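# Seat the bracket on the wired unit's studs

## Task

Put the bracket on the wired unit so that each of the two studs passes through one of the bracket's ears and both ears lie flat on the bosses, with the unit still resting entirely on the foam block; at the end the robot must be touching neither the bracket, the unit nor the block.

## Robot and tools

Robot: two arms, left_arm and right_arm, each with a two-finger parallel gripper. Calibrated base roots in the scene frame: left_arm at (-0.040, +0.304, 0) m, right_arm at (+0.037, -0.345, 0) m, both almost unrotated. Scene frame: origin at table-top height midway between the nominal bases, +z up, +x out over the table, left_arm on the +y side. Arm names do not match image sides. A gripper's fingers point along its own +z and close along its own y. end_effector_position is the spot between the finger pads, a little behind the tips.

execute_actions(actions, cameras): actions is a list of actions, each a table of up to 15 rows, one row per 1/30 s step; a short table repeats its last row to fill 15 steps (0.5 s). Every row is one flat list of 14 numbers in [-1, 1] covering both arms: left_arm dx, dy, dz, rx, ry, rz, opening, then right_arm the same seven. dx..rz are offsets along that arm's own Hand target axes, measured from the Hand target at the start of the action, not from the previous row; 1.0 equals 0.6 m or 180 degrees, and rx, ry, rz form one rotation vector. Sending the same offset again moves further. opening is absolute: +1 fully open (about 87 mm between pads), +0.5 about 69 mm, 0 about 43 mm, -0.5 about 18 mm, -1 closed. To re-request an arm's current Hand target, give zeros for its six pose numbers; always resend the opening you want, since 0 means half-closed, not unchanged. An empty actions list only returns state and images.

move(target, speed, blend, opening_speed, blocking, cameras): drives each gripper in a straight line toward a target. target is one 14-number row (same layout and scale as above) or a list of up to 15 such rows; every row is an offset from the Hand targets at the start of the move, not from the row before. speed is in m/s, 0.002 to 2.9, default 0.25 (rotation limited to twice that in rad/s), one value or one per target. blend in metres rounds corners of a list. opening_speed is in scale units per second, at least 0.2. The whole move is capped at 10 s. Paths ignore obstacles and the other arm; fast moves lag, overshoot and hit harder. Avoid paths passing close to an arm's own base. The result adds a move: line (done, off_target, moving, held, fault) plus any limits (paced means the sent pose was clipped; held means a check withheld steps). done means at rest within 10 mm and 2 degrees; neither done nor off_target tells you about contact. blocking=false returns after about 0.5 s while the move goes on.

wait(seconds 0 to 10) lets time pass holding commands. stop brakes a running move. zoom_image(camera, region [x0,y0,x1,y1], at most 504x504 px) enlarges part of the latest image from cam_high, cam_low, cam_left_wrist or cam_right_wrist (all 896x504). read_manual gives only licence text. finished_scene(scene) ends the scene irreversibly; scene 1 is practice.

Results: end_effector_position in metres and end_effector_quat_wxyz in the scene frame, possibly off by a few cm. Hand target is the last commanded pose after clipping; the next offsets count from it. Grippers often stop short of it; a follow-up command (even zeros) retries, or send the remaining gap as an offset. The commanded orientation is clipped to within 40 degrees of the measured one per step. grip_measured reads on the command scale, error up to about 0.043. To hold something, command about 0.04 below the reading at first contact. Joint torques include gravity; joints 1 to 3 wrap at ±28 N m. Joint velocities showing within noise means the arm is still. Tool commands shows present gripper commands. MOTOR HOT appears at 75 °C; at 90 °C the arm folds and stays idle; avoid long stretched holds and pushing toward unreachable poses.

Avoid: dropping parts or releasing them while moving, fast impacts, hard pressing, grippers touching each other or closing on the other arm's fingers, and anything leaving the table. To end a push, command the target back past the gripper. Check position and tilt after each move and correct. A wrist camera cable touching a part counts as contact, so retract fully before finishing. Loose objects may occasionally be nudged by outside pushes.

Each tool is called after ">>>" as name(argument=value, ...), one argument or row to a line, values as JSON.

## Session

>>> execute_actions(
  actions=[],
)

>>> zoom_image(
  camera="cam_high",
  region=[350, 190, 650, 410],
)

>>> zoom_image(
  camera="cam_low",
  region=[300, 250, 800, 480],
)

Scene clock: 0.00 s.
left_arm: end_effector_position=(+0.1379, +0.1941, +0.3087) grip_measured=+1.000 end_effector_quat_wxyz=(+0.658, +0.100, +0.735, -0.131) | right_arm: end_effector_position=(+0.4106, -0.3566, +0.1507) grip_measured=+0.993 end_effector_quat_wxyz=(+0.495, +0.150, +0.844, +0.137)
Joint positions: left_arm=[-1.246 0.441 0.855 -0.577 -0.91 -0.189 1] | right_arm=[-0.147 1.232 0.752 -0.025 -0.236 0.318 0.996]
Joint velocities: within noise
Joint torques (N m): no reading
Motor temperatures (°C): left_arm=[19 39 33 24 22 18 20] | right_arm=[21 23 26 28 19 21 19]
Heat: left arm: 39 °C; right arm: 28 °C.
Hand target: left_arm +0.1383, +0.1929, +0.3184; +0.663, +0.089, +0.730, -0.141 | right_arm +0.4145, -0.3551, +0.1634; +0.511, +0.141, +0.837, +0.139
Tool commands: left_gripper/opening=+1.0 right_gripper/opening=+1.0
camera_calibration:
cam_left_wrist: T_world_to_cam=[[-0.300866, -0.952362, 0.0498622, 0.211206], [-0.793213, 0.220878, -0.567473, 0.26429], [0.529426, -0.210285, -0.821881, 0.359539], [0, 0, 0, 1]] pos_world=[0.0828336, 0.218375, 0.434945]
cam_right_wrist: T_world_to_cam=[[-0.136177, -0.908842, -0.394286, -0.210721], [-0.970314, 0.202653, -0.131997, 0.508677], [0.199867, 0.364606, -0.909459, 0.323844], [0, 0, 0, 1]] pos_world=[0.400156, -0.412672, 0.278582]

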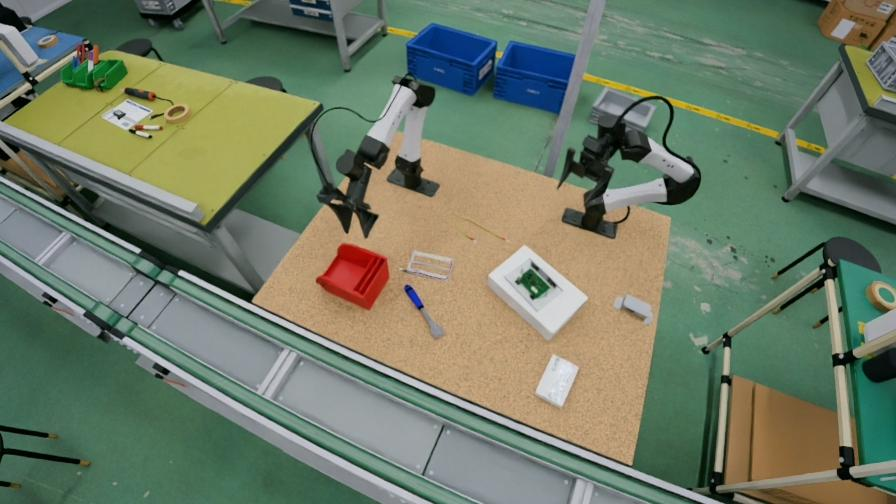

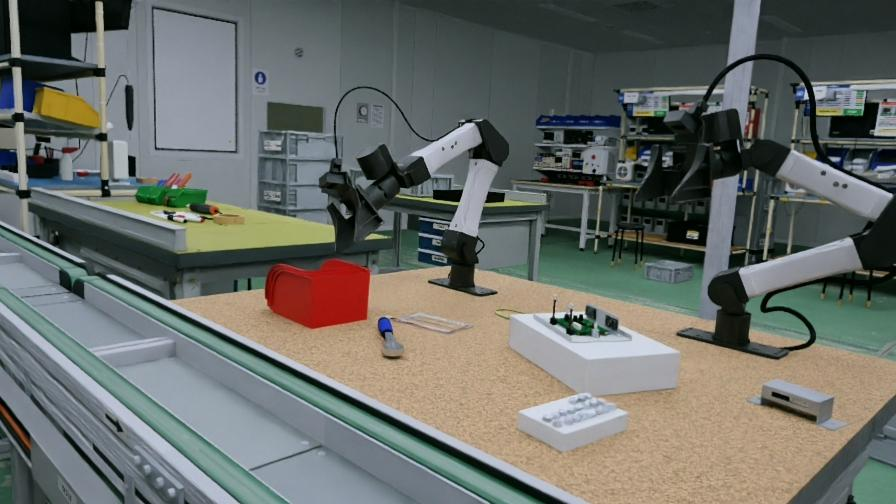

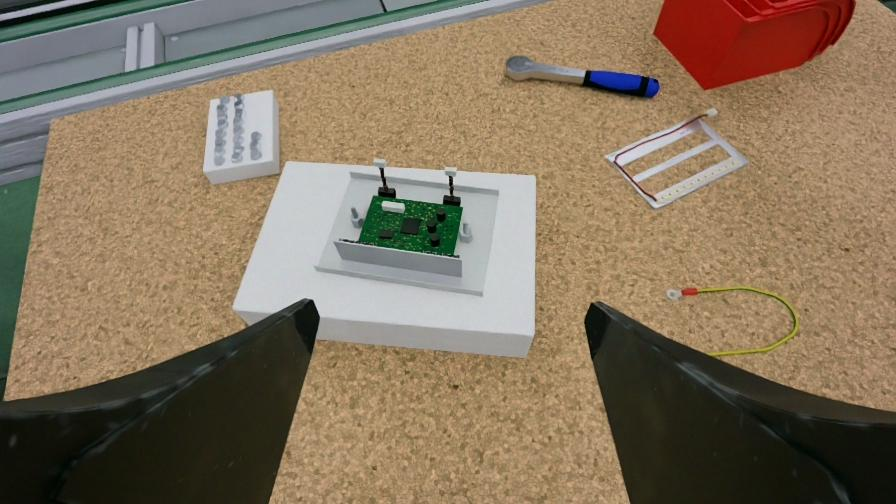

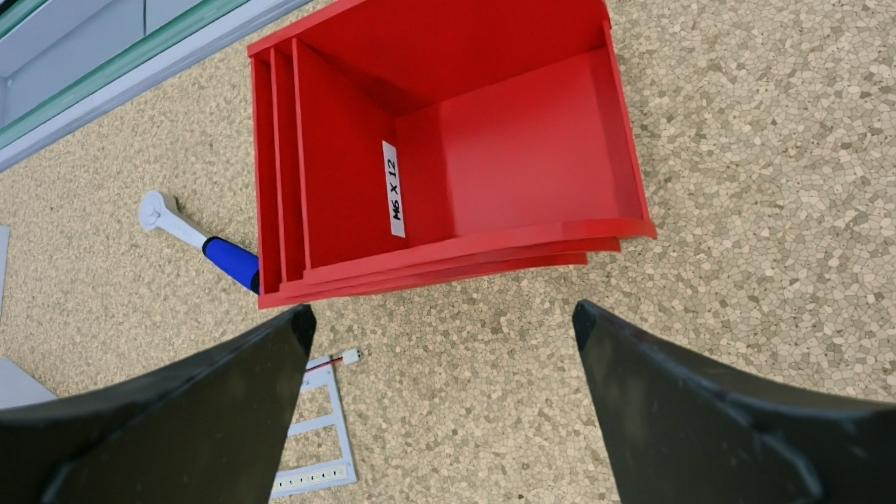

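Scaled by 1.680 from the camera's 896x504 image, which has a finer 1280x720 frame.

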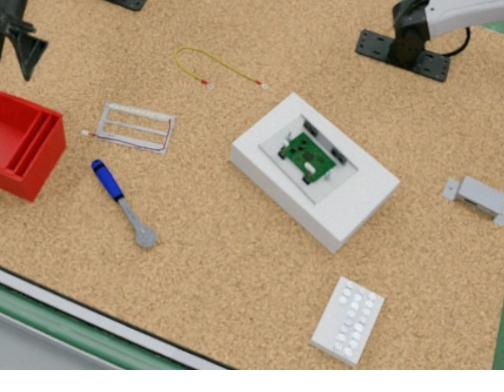

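Scaled by 1.008 from the camera's 896x504 image, which has a finer 1280x720 frame.

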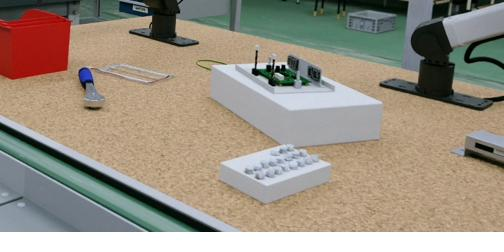

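>>> move(
  target=[0.1918,0.5982,0.0533,-0.4939,0.2205,-0.3381,1,0,0,0,0,0,0,1],
  speed=0.35,
)

>>> zoom_image(
  camera="cam_low",
  region=[720, 330, 880, 450],
)

>>> zoom_image(
  camera="cam_low",
  region=[500, 280, 690, 400],
)

Scene clock: 14.80 s.
left_arm: end_effector_position=(+0.2719, +0.5083, +0.1564) grip_measured=+1.000 end_effector_quat_wxyz=(+0.129, -0.660, +0.731, +0.120) | right_arm: end_effector_position=(+0.4106, -0.3566, +0.1507) grip_measured=+0.993 end_effector_quat_wxyz=(+0.495, +0.150, +0.844, +0.137)
Joint positions: left_arm=[0.535 1.861 1.786 -1.283 -0.286 -0.906 1] | right_arm=[-0.147 1.232 0.752 -0.025 -0.236 0.318 0.996]
Joint velocities: within noise
Joint torques (N m): left_arm=[0.53 -9.05 10.76 0.54 -0.33 -0.08] | right_arm=[-0.2 -6.02 8.8 1.91 0.05 0]
Motor temperatures (°C): left_arm=[19 40 36 28 22 18 20] | right_arm=[21 24 27 31 19 21 19]
Heat: left arm: 40 °C; right arm: 31 °C.
Hand target: left_arm +0.2697, +0.5151, +0.1700; +0.139, -0.670, +0.718, +0.130 | right_arm +0.4145, -0.3551, +0.1634; +0.511, +0.141, +0.837, +0.139
Off the commanded pose: left_arm 0.015 m, 3 deg | right_arm 0.013 m, 2 deg.
move: off_target (left_arm, right_arm)
camera_calibration:
cam_left_wrist: T_world_to_cam=[[0.994569, -0.100778, -0.0259963, -0.21478], [-0.0752791, -0.869054, 0.488957, 0.408282], [-0.0718681, -0.484344, -0.871921, 0.540017], [0, 0, 0, 1]] pos_world=[0.283159, 0.594728, 0.265636]
cam_right_wrist: T_world_to_cam=[[-0.136177, -0.908842, -0.394286, -0.210721], [-0.970314, 0.202653, -0.131997, 0.508677], [0.199867, 0.364606, -0.909459, 0.323844], [0, 0, 0, 1]] pos_world=[0.400156, -0.412672, 0.278582]

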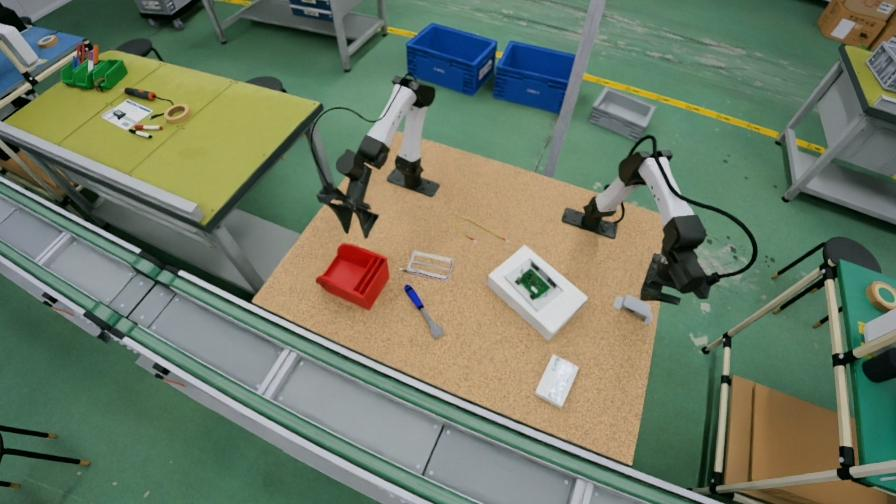

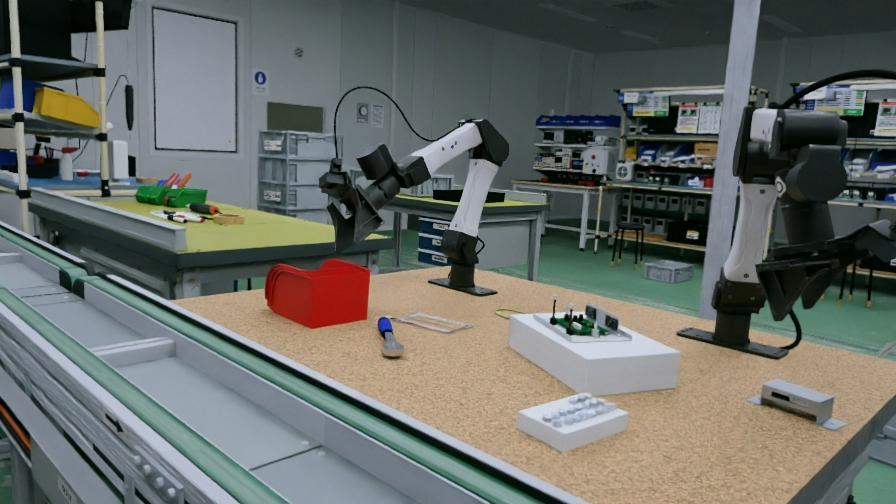

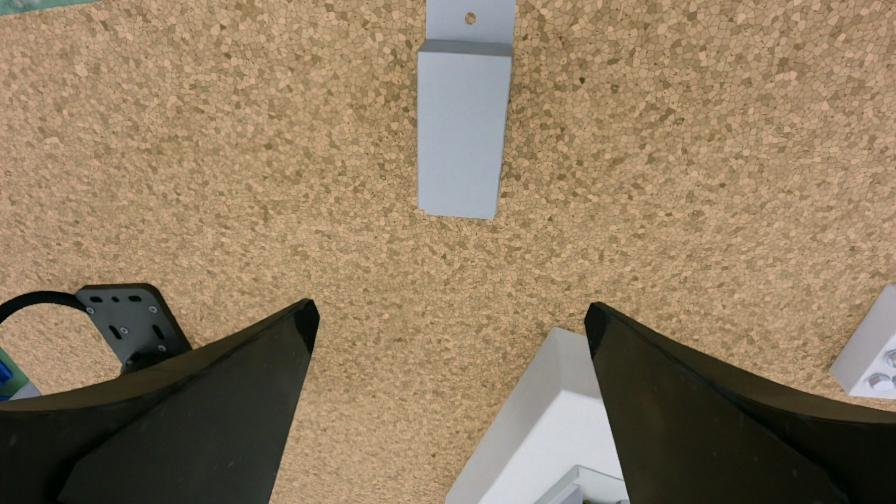

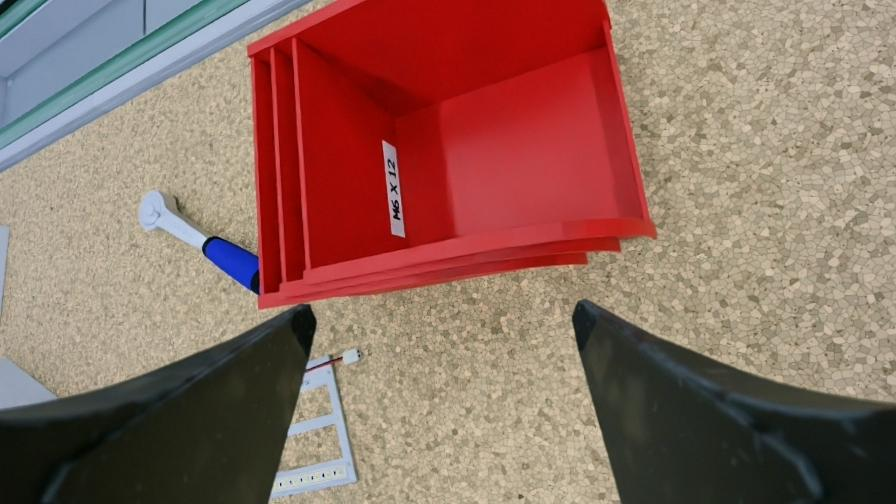

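Scaled by 3.150 from the camera's 896x504 image, which has a finer 1280x720 frame.

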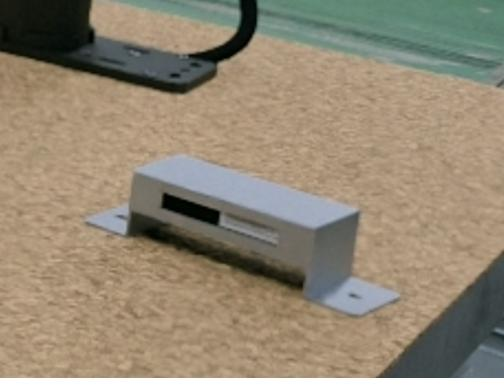

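Scaled by 2.653 from the camera's 896x504 image, which has a finer 1280x720 frame.

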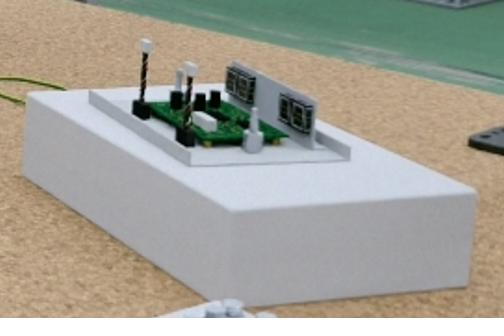

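>>> move(
  target=[0.0262,-0.0078,0.1512,0,0,0,1,0,0,0,0,0,0,1],
  speed=0.2,
  cameras=["cam_left_wrist","cam_low"],
)

>>> zoom_image(
  camera="cam_low",
  region=[720, 310, 880, 450],
)

Scene clock: 28.43 s.
left_arm: end_effector_position=(+0.2753, +0.5250, +0.0758) grip_measured=+1.000 end_effector_quat_wxyz=(-0.123, +0.668, -0.724, -0.123) | right_arm: end_effector_position=(+0.4106, -0.3566, +0.1507) grip_measured=+0.993 end_effector_quat_wxyz=(+0.495, +0.150, +0.844, +0.137)
Joint positions: left_arm=[0.567 1.915 1.537 -0.988 -0.286 -0.896 1] | right_arm=[-0.147 1.232 0.752 -0.025 -0.236 0.318 0.996]
Joint velocities: within noise
Joint torques (N m): left_arm=[0.69 -10.3 6.06 1.18 -0.25 0.18] | right_arm=[-0.36 -5.86 8.57 1.9 0.04 -0.03]
Motor temperatures (°C): left_arm=[19 44 39 26 22 18 20] | right_arm=[21 25 28 32 19 21 19]
Heat: left arm: 44 °C; right arm: 32 °C.
Hand target: left_arm +0.2757, +0.5341, +0.0800; -0.139, +0.670, -0.718, -0.130 | right_arm +0.4145, -0.3551, +0.1634; +0.511, +0.141, +0.837, +0.139
Off the commanded pose: left_arm 0.010 m, 2 deg | right_arm 0.013 m, 2 deg.
move: off_target (right_arm)
camera_calibration:
cam_left_wrist: T_world_to_cam=[[0.996373, -0.0774382, -0.0352766, -0.230714], [-0.050062, -0.868659, 0.492874, 0.455056], [-0.0688106, -0.48932, -0.869385, 0.479708], [0, 0, 0, 1]] pos_world=[0.285667, 0.612153, 0.184627]
Images, in order (width x height): cam_low 896x504, cam_left_wrist 896x504.

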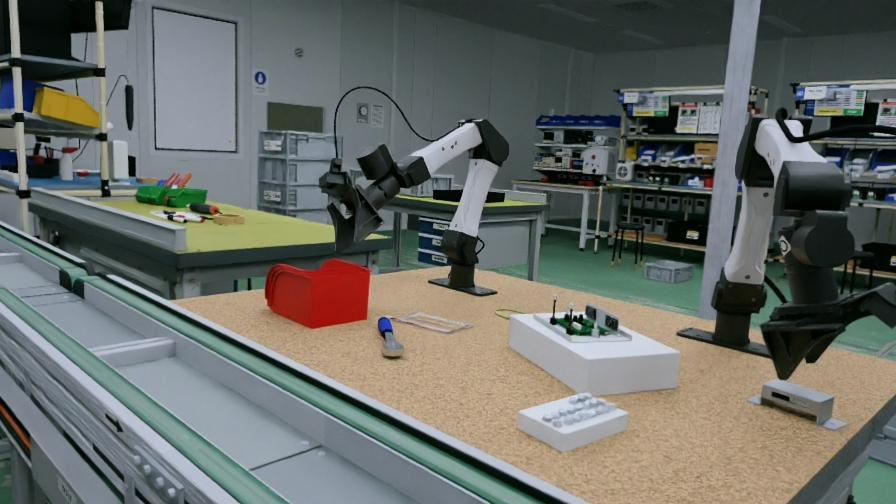

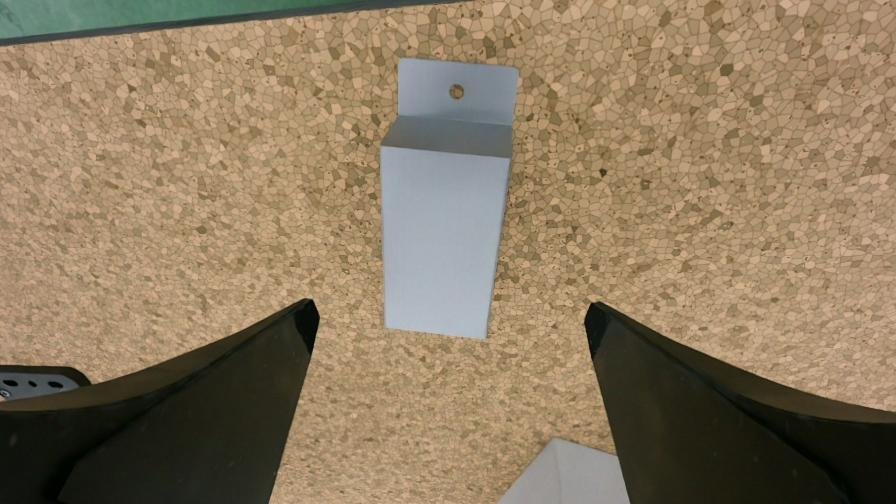

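Scaled by 3.150 from the camera's 896x504 image, which has a finer 1280x720 frame.

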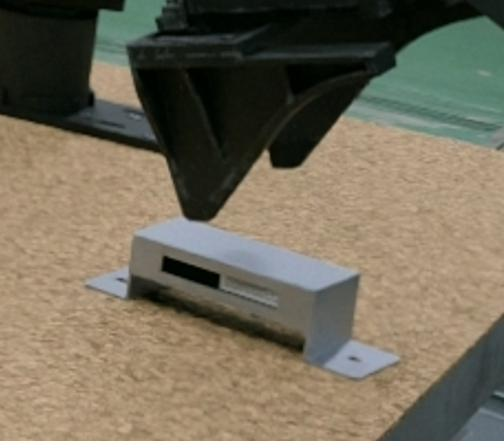

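>>> move(
  target=[0.0363,0.0068,0.0753,0.0062,0,0.0155,1,0,0,0,0,0,0,1],
  speed=0.12,
  cameras=["cam_left_wrist","cam_low"],
)

>>> zoom_image(
  camera="cam_low",
  region=[720, 310, 880, 450],
)

Scene clock: 38.70 s.
left_arm: end_effector_position=(+0.2700, +0.5233, +0.0281) grip_measured=+1.000 end_effector_quat_wxyz=(+0.129, -0.648, +0.740, +0.125) | right_arm: end_effector_position=(+0.4106, -0.3566, +0.1507) grip_measured=+0.993 end_effector_quat_wxyz=(+0.495, +0.150, +0.844, +0.137)
Joint positions: left_arm=[0.567 1.926 1.355 -0.775 -0.286 -0.841 1] | right_arm=[-0.147 1.232 0.752 -0.025 -0.236 0.318 0.996]
Joint velocities: within noise
Joint torques (N m): left_arm=[0.87 -9.74 5.72 1.26 -0.11 0.19] | right_arm=[-0.46 -5.97 8.61 1.85 0.11 -0.03]
Motor temperatures (°C): left_arm=[19 45 39 26 22 18 20] | right_arm=[21 25 29 33 19 21 19]
Heat: left arm: 45 °C; right arm: 33 °C.
Hand target: left_arm +0.2714, +0.5312, +0.0299; +0.143, -0.651, +0.735, +0.127 | right_arm +0.4145, -0.3551, +0.1634; +0.511, +0.141, +0.837, +0.139
Off the commanded pose: left_arm 0.008 m, 2 deg | right_arm 0.013 m, 2 deg.
move: off_target (right_arm)
camera_calibration:
cam_left_wrist: T_world_to_cam=[[0.990956, -0.128428, -0.0388887, -0.198988], [-0.0939075, -0.87075, 0.482676, 0.490068], [-0.0958514, -0.474658, -0.874935, 0.436817], [0, 0, 0, 1]] pos_world=[0.285079, 0.60851, 0.137904]
Images, in order (width x height): cam_low 896x504, cam_left_wrist 896x504.

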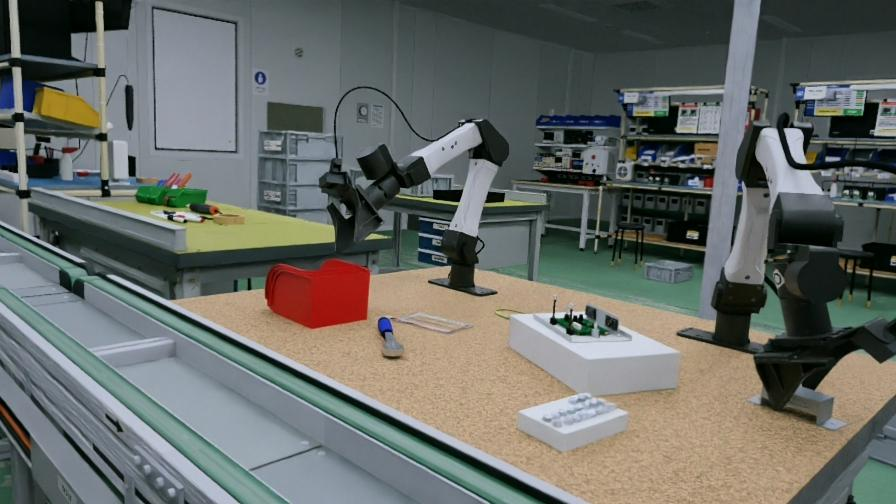

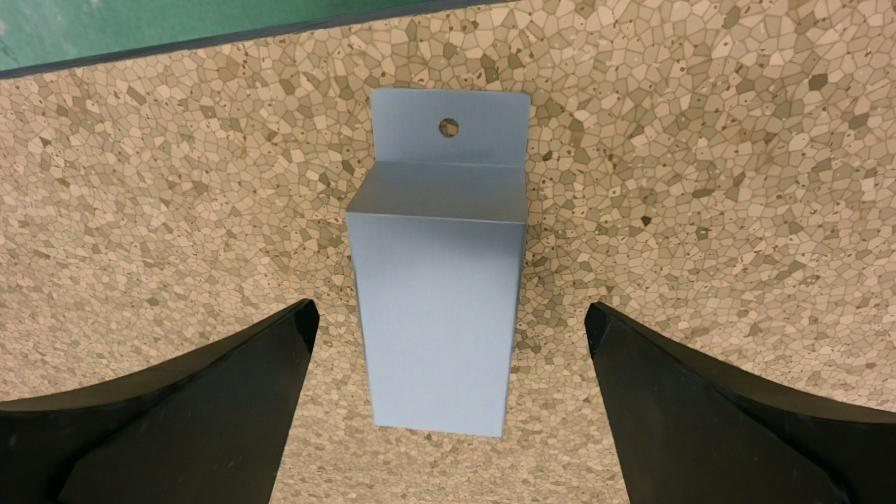

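Scaled by 3.150 from the camera's 896x504 image, which has a finer 1280x720 frame.

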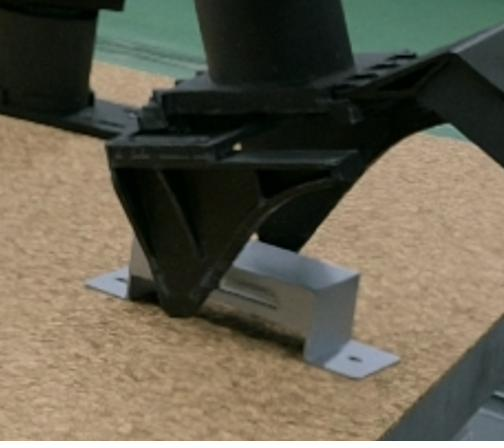

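>>> move(
  target=[0.0097,0.0078,0.0105,0.0232,0,-0.0094,1,0,0,0,0,0,0,1],
  speed=0.08,
  cameras=["cam_left_wrist","cam_low"],
)

>>> zoom_image(
  camera="cam_low",
  region=[720, 310, 880, 450],
)

Scene clock: 48.50 s.
left_arm: end_effector_position=(+0.2628, +0.5234, +0.0167) grip_measured=+1.000 end_effector_quat_wxyz=(+0.146, -0.656, +0.733, +0.100) | right_arm: end_effector_position=(+0.4106, -0.3566, +0.1507) grip_measured=+0.993 end_effector_quat_wxyz=(+0.495, +0.150, +0.844, +0.137)
Joint positions: left_arm=[0.601 1.883 1.244 -0.661 -0.235 -0.829 1] | right_arm=[-0.147 1.232 0.752 -0.025 -0.236 0.318 0.996]
Joint velocities: within noise
Joint torques (N m): left_arm=[0.83 -10.92 4.64 1.48 -0.03 0.17] | right_arm=[-0.35 -6.04 8.59 1.9 0.06 -0.02]
Motor temperatures (°C): left_arm=[19 47 39 26 22 18 20] | right_arm=[21 25 29 33 19 21 19]
Heat: left arm: 47 °C; right arm: 33 °C.
Hand target: left_arm +0.2664, +0.5287, +0.0219; +0.168, -0.656, +0.729, +0.098 | right_arm +0.4145, -0.3551, +0.1634; +0.511, +0.141, +0.837, +0.139
Off the commanded pose: left_arm 0.008 m, 3 deg | right_arm 0.013 m, 2 deg.
move: off_target (left_arm, right_arm)
camera_calibration:
cam_left_wrist: T_world_to_cam=[[0.992638, -0.11878, 0.0236799, -0.198777], [-0.115117, -0.864475, 0.489317, 0.497069], [-0.0376506, -0.488441, -0.871784, 0.418042], [0, 0, 0, 1]] pos_world=[0.270274, 0.610281, 0.125925]
Images, in order (width x height): cam_low 896x504, cam_left_wrist 896x504.

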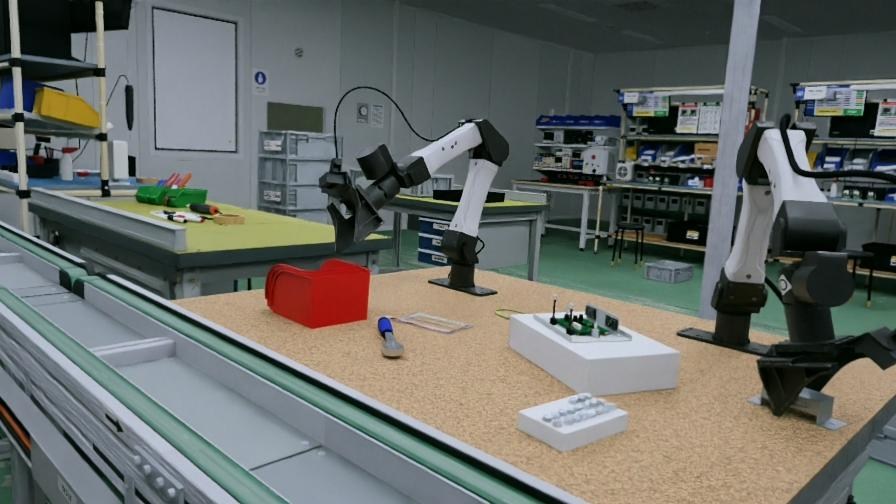

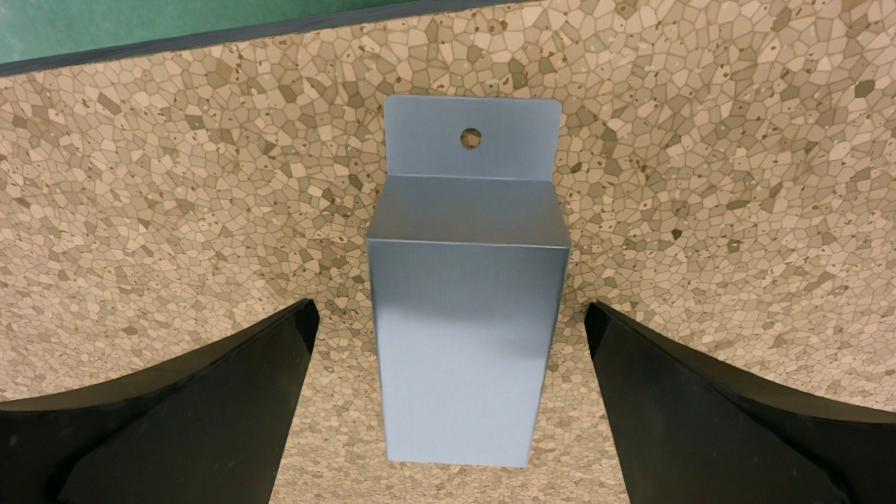

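Scaled by 3.150 from the camera's 896x504 image, which has a finer 1280x720 frame.

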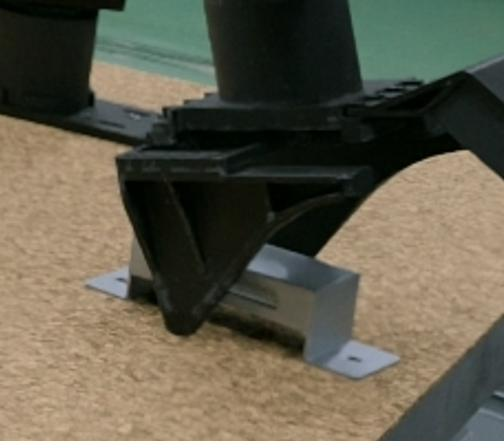

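>>> move(
  target=[-0.0018,-0.0067,-0.0047,0,0,0,1,0,0,0,0,0,0,1],
  speed=0.08,
  cameras=[],
)

>>> move(
  target=[0,0,0,0,0,0,0.2,0,0,0,0,0,0,1],
  opening_speed=0.8,
  cameras=["cam_left_wrist"],
)

Scene clock: 61.43 s.
left_arm: end_effector_position=(+0.2632, +0.5234, +0.0167) grip_measured=+1.000 end_effector_quat_wxyz=(+0.147, -0.656, +0.734, +0.099) | right_arm: end_effector_position=(+0.4106, -0.3566, +0.1507) grip_measured=+0.993 end_effector_quat_wxyz=(+0.495, +0.150, +0.844, +0.137)
Joint positions: left_arm=[0.601 1.883 1.244 -0.66 -0.233 -0.827 1] | right_arm=[-0.147 1.232 0.752 -0.025 -0.236 0.318 0.996]
Joint velocities: within noise
Joint torques (N m): left_arm=[0.17 -10.45 6.6 1.29 -0.05 0.11] | right_arm=[-0.25 -5.97 8.54 1.85 0.06 -0.02]
Motor temperatures (°C): left_arm=[19 51 38 27 22 18 20] | right_arm=[21 25 30 33 19 21 19]
Heat: left arm: 51 °C; right arm: 33 °C.
Hand target: left_arm +0.2701, +0.5282, +0.0252; +0.168, -0.656, +0.729, +0.098 | right_arm +0.4145, -0.3551, +0.1634; +0.511, +0.141, +0.837, +0.139
Off the commanded pose: left_arm 0.012 m, 2 deg | right_arm 0.013 m, 2 deg.
move: off_target (left_arm, right_arm)
No camera images: "cameras" was empty.

Scene clock: 62.97 s.
left_arm: end_effector_position=(+0.2660, +0.5223, +0.0170) grip_measured=+0.200 end_effector_quat_wxyz=(+0.151, -0.655, +0.734, +0.098) | right_arm: end_effector_position=(+0.4106, -0.3566, +0.1507) grip_measured=+0.993 end_effector_quat_wxyz=(+0.495, +0.150, +0.844, +0.137)
Joint positions: left_arm=[0.595 1.883 1.244 -0.654 -0.233 -0.832 0.6] | right_arm=[-0.147 1.232 0.752 -0.025 -0.236 0.318 0.996]
Joint velocities: within noise
Joint torques (N m): left_arm=[0.17 -10.48 6.61 1.23 -0.06 0.11] | right_arm=[-0.27 -6.11 8.5 1.91 0.08 -0.06]
Motor temperatures (°C): left_arm=[19 52 38 27 22 18 20] | right_arm=[21 25 30 34 19 21 19]
Heat: left arm: 52 °C; right arm: 34 °C.
Hand target: left_arm +0.2701, +0.5282, +0.0252; +0.168, -0.656, +0.729, +0.098 | right_arm +0.4145, -0.3551, +0.1634; +0.511, +0.141, +0.837, +0.139
Off the commanded pose: left_arm 0.011 m, 2 deg | right_arm 0.013 m, 2 deg.
move: off_target (left_arm, right_arm)
camera_calibration:
cam_left_wrist: T_world_to_cam=[[0.991969, -0.12251, 0.0314475, -0.200073], [-0.122285, -0.865426, 0.485885, 0.49892], [-0.0323101, -0.485828, -0.873457, 0.415201], [0, 0, 0, 1]] pos_world=[0.272892, 0.608983, 0.126534]
Images, in order (width x height): cam_left_wrist 896x504.

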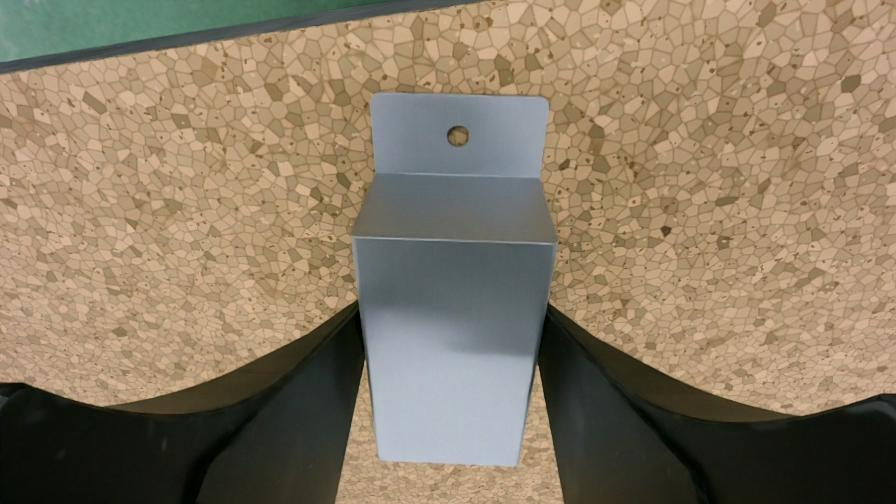

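>>> move(
  target=[0,0,0,0,0,0,-0.05,0,0,0,0,0,0,1],
  opening_speed=0.3,
  cameras=["cam_left_wrist"],
)

Scene clock: 68.80 s.
left_arm: end_effector_position=(+0.2658, +0.5224, +0.0170) grip_measured=+0.015 end_effector_quat_wxyz=(+0.150, -0.653, +0.735, +0.098) | right_arm: end_effector_position=(+0.4106, -0.3566, +0.1507) grip_measured=+0.993 end_effector_quat_wxyz=(+0.495, +0.150, +0.844, +0.137)
Joint positions: left_arm=[0.595 1.883 1.244 -0.654 -0.233 -0.827 0.508] | right_arm=[-0.147 1.232 0.752 -0.025 -0.236 0.318 0.996]
Joint velocities: within noise
Joint torques (N m): left_arm=[0.16 -10.47 6.63 1.23 -0.06 0.11] | right_arm=[-0.43 -5.89 8.59 1.85 0.05 -0.02]
Motor temperatures (°C): left_arm=[19 53 39 27 22 18 20] | right_arm=[21 26 30 34 19 21 19]
Heat: left arm: 53 °C; right arm: 34 °C.
Hand target: left_arm +0.2701, +0.5282, +0.0252; +0.168, -0.656, +0.729, +0.098 | right_arm +0.4145, -0.3551, +0.1634; +0.511, +0.141, +0.837, +0.139
Off the commanded pose: left_arm 0.011 m, 2 deg | right_arm 0.013 m, 2 deg.
move: off_target (left_arm, right_arm)
camera_calibration:
cam_left_wrist: T_world_to_cam=[[0.991477, -0.1268, 0.0299304, -0.197533], [-0.125301, -0.865111, 0.485677, 0.499535], [-0.0356907, -0.485288, -0.873626, 0.415775], [0, 0, 0, 1]] pos_world=[0.27328, 0.608877, 0.126531]
Images, in order (width x height): cam_left_wrist 896x504.

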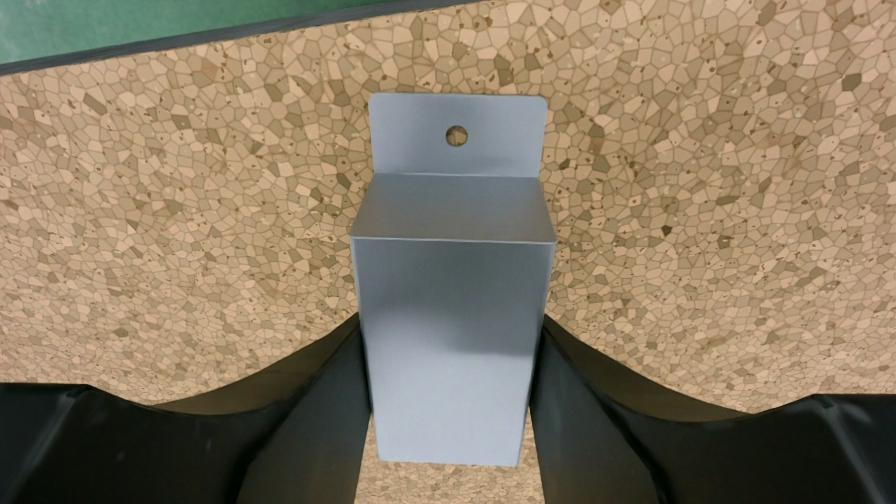

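>>> move(
  target=[
    [-0.0934,-0.0194,-0.2308,0,0,0,-0.06,0,0,0,0,0,0,1],
    [0.421,-0.18,-0.4433,0.0457,0.0095,0.1129,-0.06,0,0,0,0,0,0,1],
  ],
  speed=[0.12,0.25],
)

>>> zoom_image(
  camera="cam_low",
  region=[520, 220, 660, 360],
)

>>> zoom_image(
  camera="cam_high",
  region=[480, 220, 600, 350],
)

Scene clock: 84.43 s.
left_arm: end_effector_position=(+0.3206, +0.1777, +0.1689) grip_measured=+0.015 end_effector_quat_wxyz=(+0.164, -0.492, +0.853, +0.063) | right_arm: end_effector_position=(+0.4106, -0.3566, +0.1507) grip_measured=+0.993 end_effector_quat_wxyz=(+0.495, +0.150, +0.844, +0.137)
Joint positions: left_arm=[-0.384 1.944 1.953 -1.473 -0.336 -1.415 0.508] | right_arm=[-0.147 1.232 0.752 -0.025 -0.236 0.318 0.996]
Joint velocities: within noise
Joint torques (N m): left_arm=[0.34 -9.81 10.81 0.25 -0.43 -0.08] | right_arm=[-0.34 -5.91 8.53 1.87 0.1 -0.03]
Motor temperatures (°C): left_arm=[19 55 40 26 22 18 20] | right_arm=[21 26 30 34 19 21 19]
Heat: left arm: 55 °C; right arm: 34 °C.
Hand target: left_arm +0.3248, +0.1852, +0.1852; +0.184, -0.505, +0.841, +0.064 | right_arm +0.4145, -0.3551, +0.1634; +0.511, +0.141, +0.837, +0.139
Off the commanded pose: left_arm 0.018 m, 3 deg | right_arm 0.013 m, 2 deg.
move: off_target (left_arm, right_arm)
camera_calibration:
cam_left_wrist: T_world_to_cam=[[0.860573, -0.508302, 0.0322997, -0.190848], [-0.455811, -0.740305, 0.494151, 0.216784], [-0.227266, -0.439976, -0.868776, 0.435796], [0, 0, 0, 1]] pos_world=[0.362093, 0.255218, 0.277649]
cam_right_wrist: T_world_to_cam=[[-0.136177, -0.908842, -0.394286, -0.210721], [-0.970314, 0.202653, -0.131997, 0.508677], [0.199867, 0.364606, -0.909459, 0.323844], [0, 0, 0, 1]] pos_world=[0.400156, -0.412672, 0.278582]

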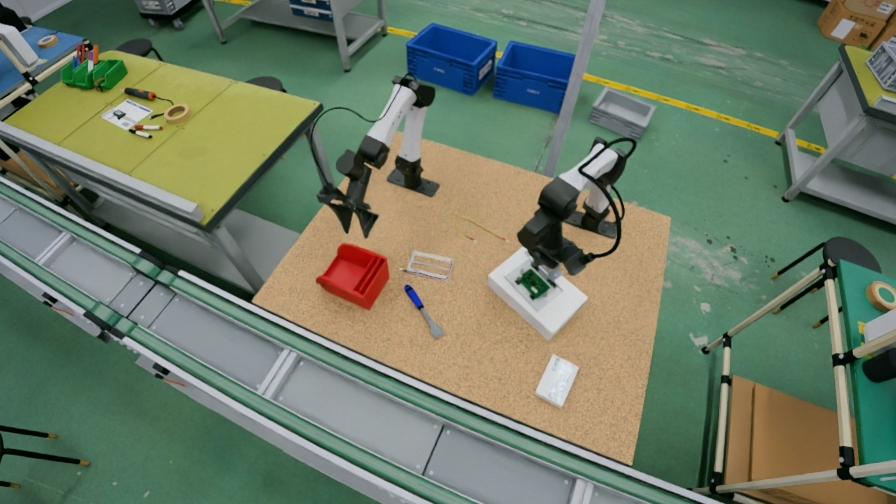

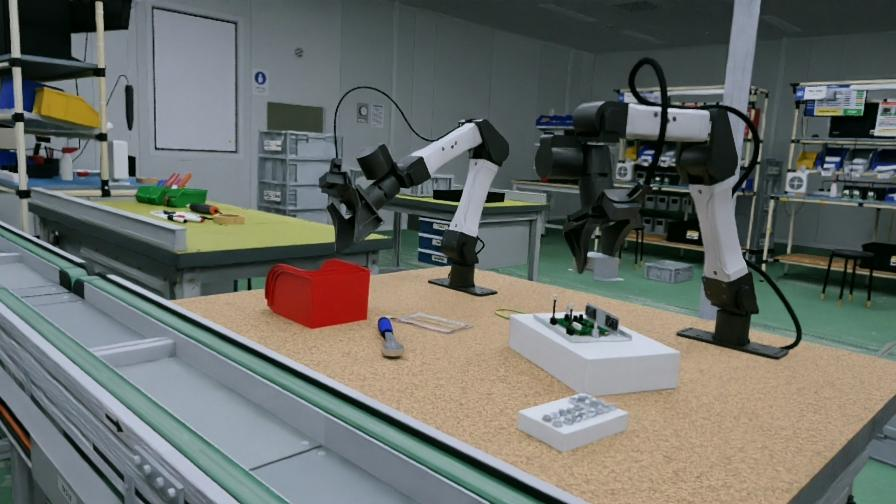

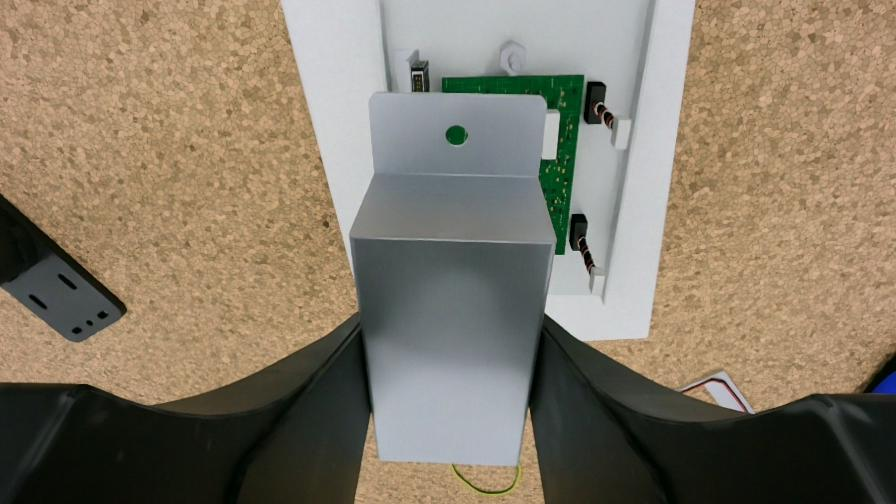

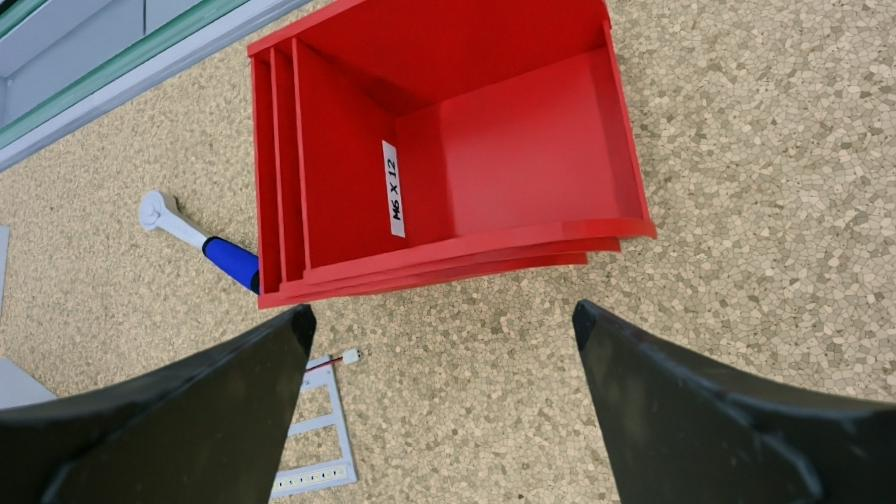

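Scaled by 3.600 from the camera's 896x504 image, which has a finer 1280x720 frame.

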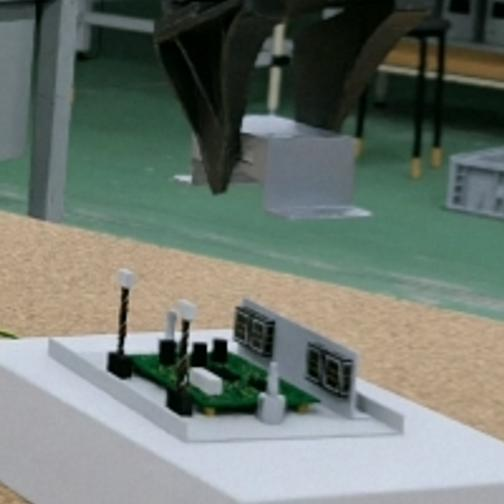

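Scaled by 3.877 from the camera's 896x504 image, which has a finer 1280x720 frame.

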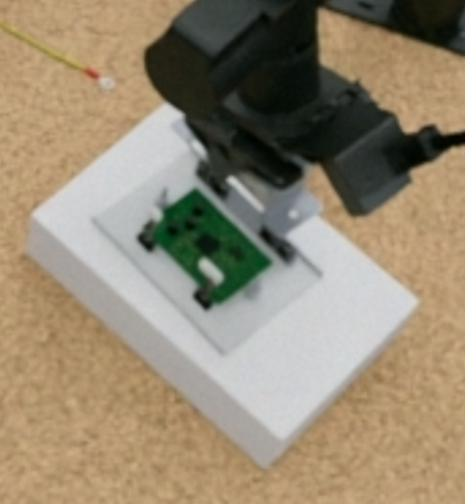

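>>> zoom_image(
  camera="cam_left_wrist",
  region=[260, 0, 720, 350],
)

>>> zoom_image(
  camera="cam_left_wrist",
  region=[470, 20, 560, 90],
)

Scaled by 1.096 from the camera's 896x504 image, which has a finer 1280x720 frame.

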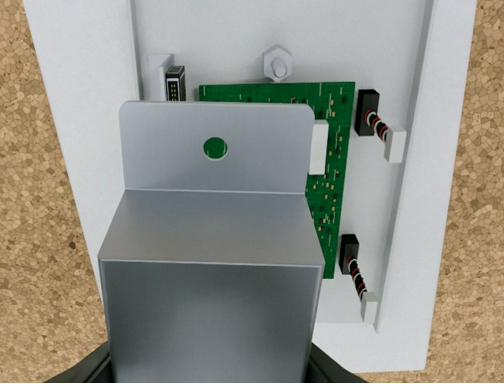

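Scaled by 5.600 from the camera's 896x504 image, which has a finer 1280x720 frame.

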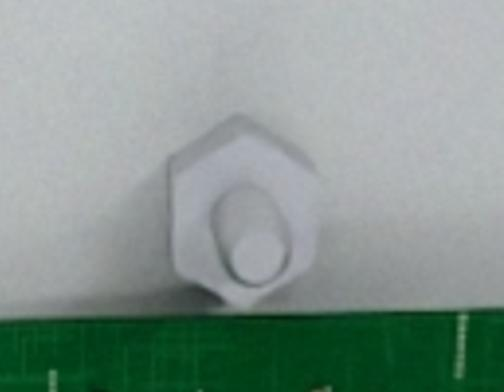

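>>> move(
  target=[0.0092,-0.0378,0.0357,-0.0062,-0.0013,-0.0154,-0.06,0,0,0,0,0,0,1],
  speed=0.12,
  cameras=["cam_left_wrist","cam_low","cam_high"],
)

>>> zoom_image(
  camera="cam_left_wrist",
  region=[400, 0, 500, 180],
)

>>> zoom_image(
  camera="cam_low",
  region=[530, 240, 640, 360],
)

>>> zoom_image(
  camera="cam_high",
  region=[490, 230, 590, 310],
)

Scene clock: 109.60 s.
left_arm: end_effector_position=(+0.3396, +0.1709, +0.1466) grip_measured=+0.015 end_effector_quat_wxyz=(+0.156, -0.514, +0.840, +0.076) | right_arm: end_effector_position=(+0.4106, -0.3566, +0.1507) grip_measured=+0.993 end_effector_quat_wxyz=(+0.495, +0.150, +0.844, +0.137)
Joint positions: left_arm=[-0.384 2.052 2.019 -1.473 -0.342 -1.473 0.508] | right_arm=[-0.147 1.232 0.752 -0.025 -0.236 0.318 0.996]
Joint velocities: within noise
Joint torques (N m): left_arm=[0.09 -11.19 10.74 0.33 -0.45 -0.08] | right_arm=[-0.25 -5.87 8.68 1.86 0.07 0.03]
Motor temperatures (°C): left_arm=[19 52 42 25 22 18 21] | right_arm=[21 26 31 34 19 21 19]
Heat: left arm: 52 °C; right arm: 34 °C.
Hand target: left_arm +0.3475, +0.1760, +0.1651; +0.182, -0.527, +0.828, +0.069 | right_arm +0.4145, -0.3551, +0.1634; +0.511, +0.141, +0.837, +0.139
Off the commanded pose: left_arm 0.021 m, 4 deg | right_arm 0.013 m, 2 deg.
move: off_target (left_arm, right_arm)
camera_calibration:
cam_left_wrist: T_world_to_cam=[[0.887784, -0.460144, 0.0103677, -0.224049], [-0.40426, -0.7688, 0.495499, 0.218548], [-0.22003, -0.444088, -0.868546, 0.415842], [0, 0, 0, 1]] pos_world=[0.378755, 0.249596, 0.255211]
Images, in order (width x height): cam_high 896x504, cam_low 896x504, cam_left_wrist 896x504.

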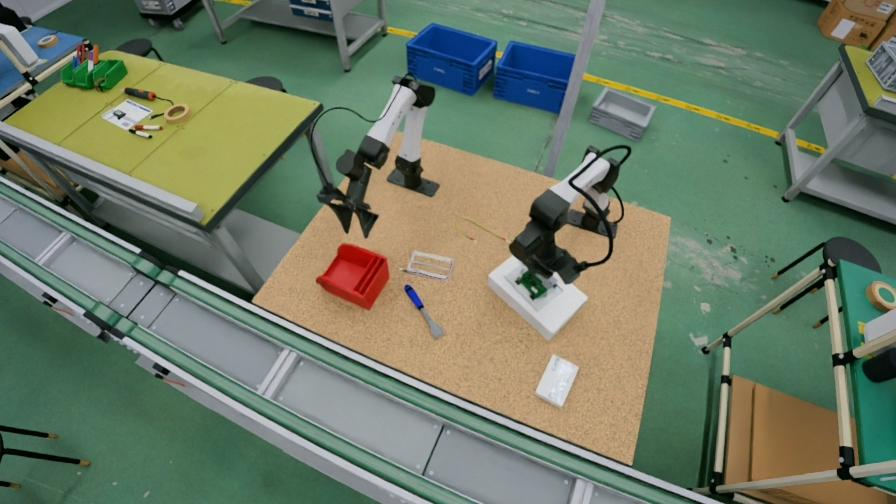

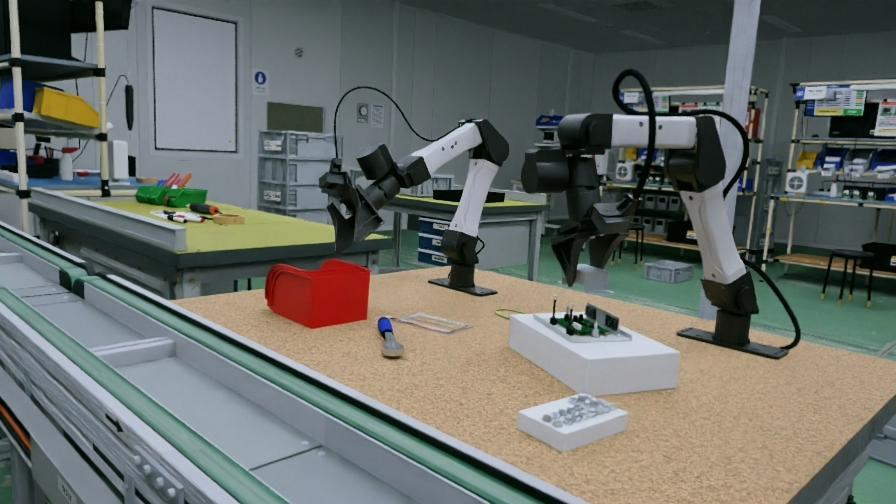

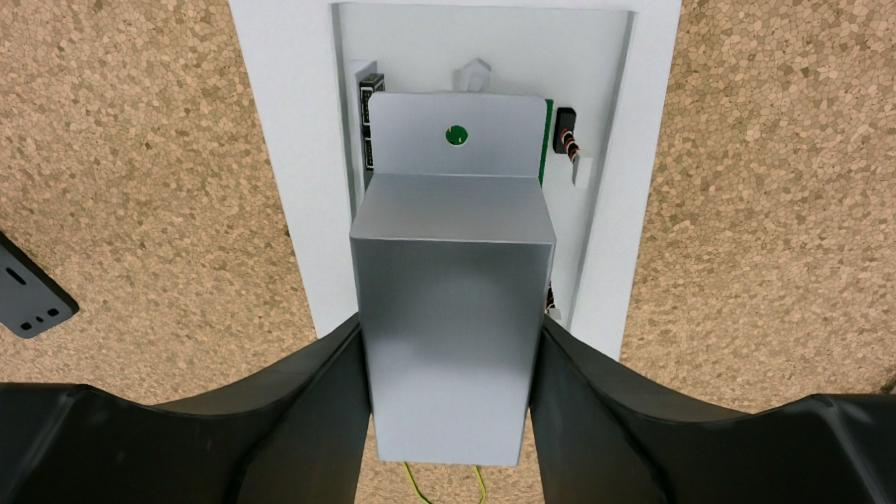

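Scaled by 2.800 from the camera's 896x504 image, which has a finer 1280x720 frame.

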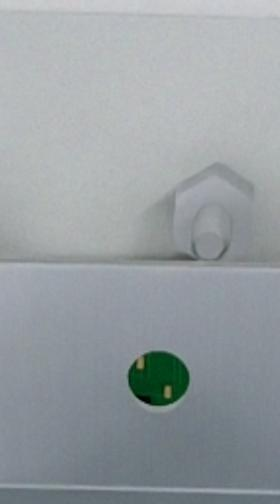

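Scaled by 4.200 from the camera's 896x504 image, which has a finer 1280x720 frame.

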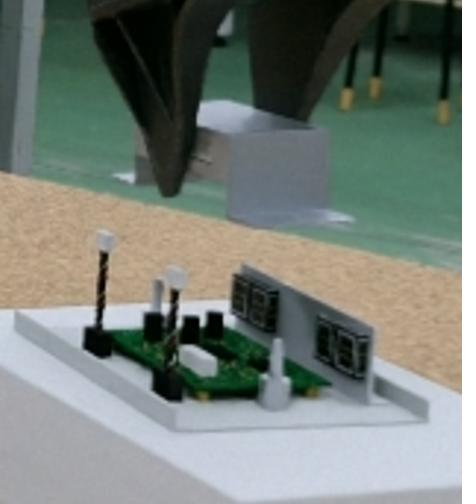

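Scaled by 5.040 from the camera's 896x504 image, which has a finer 1280x720 frame.

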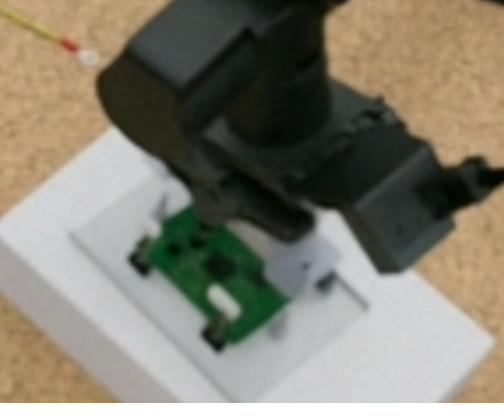

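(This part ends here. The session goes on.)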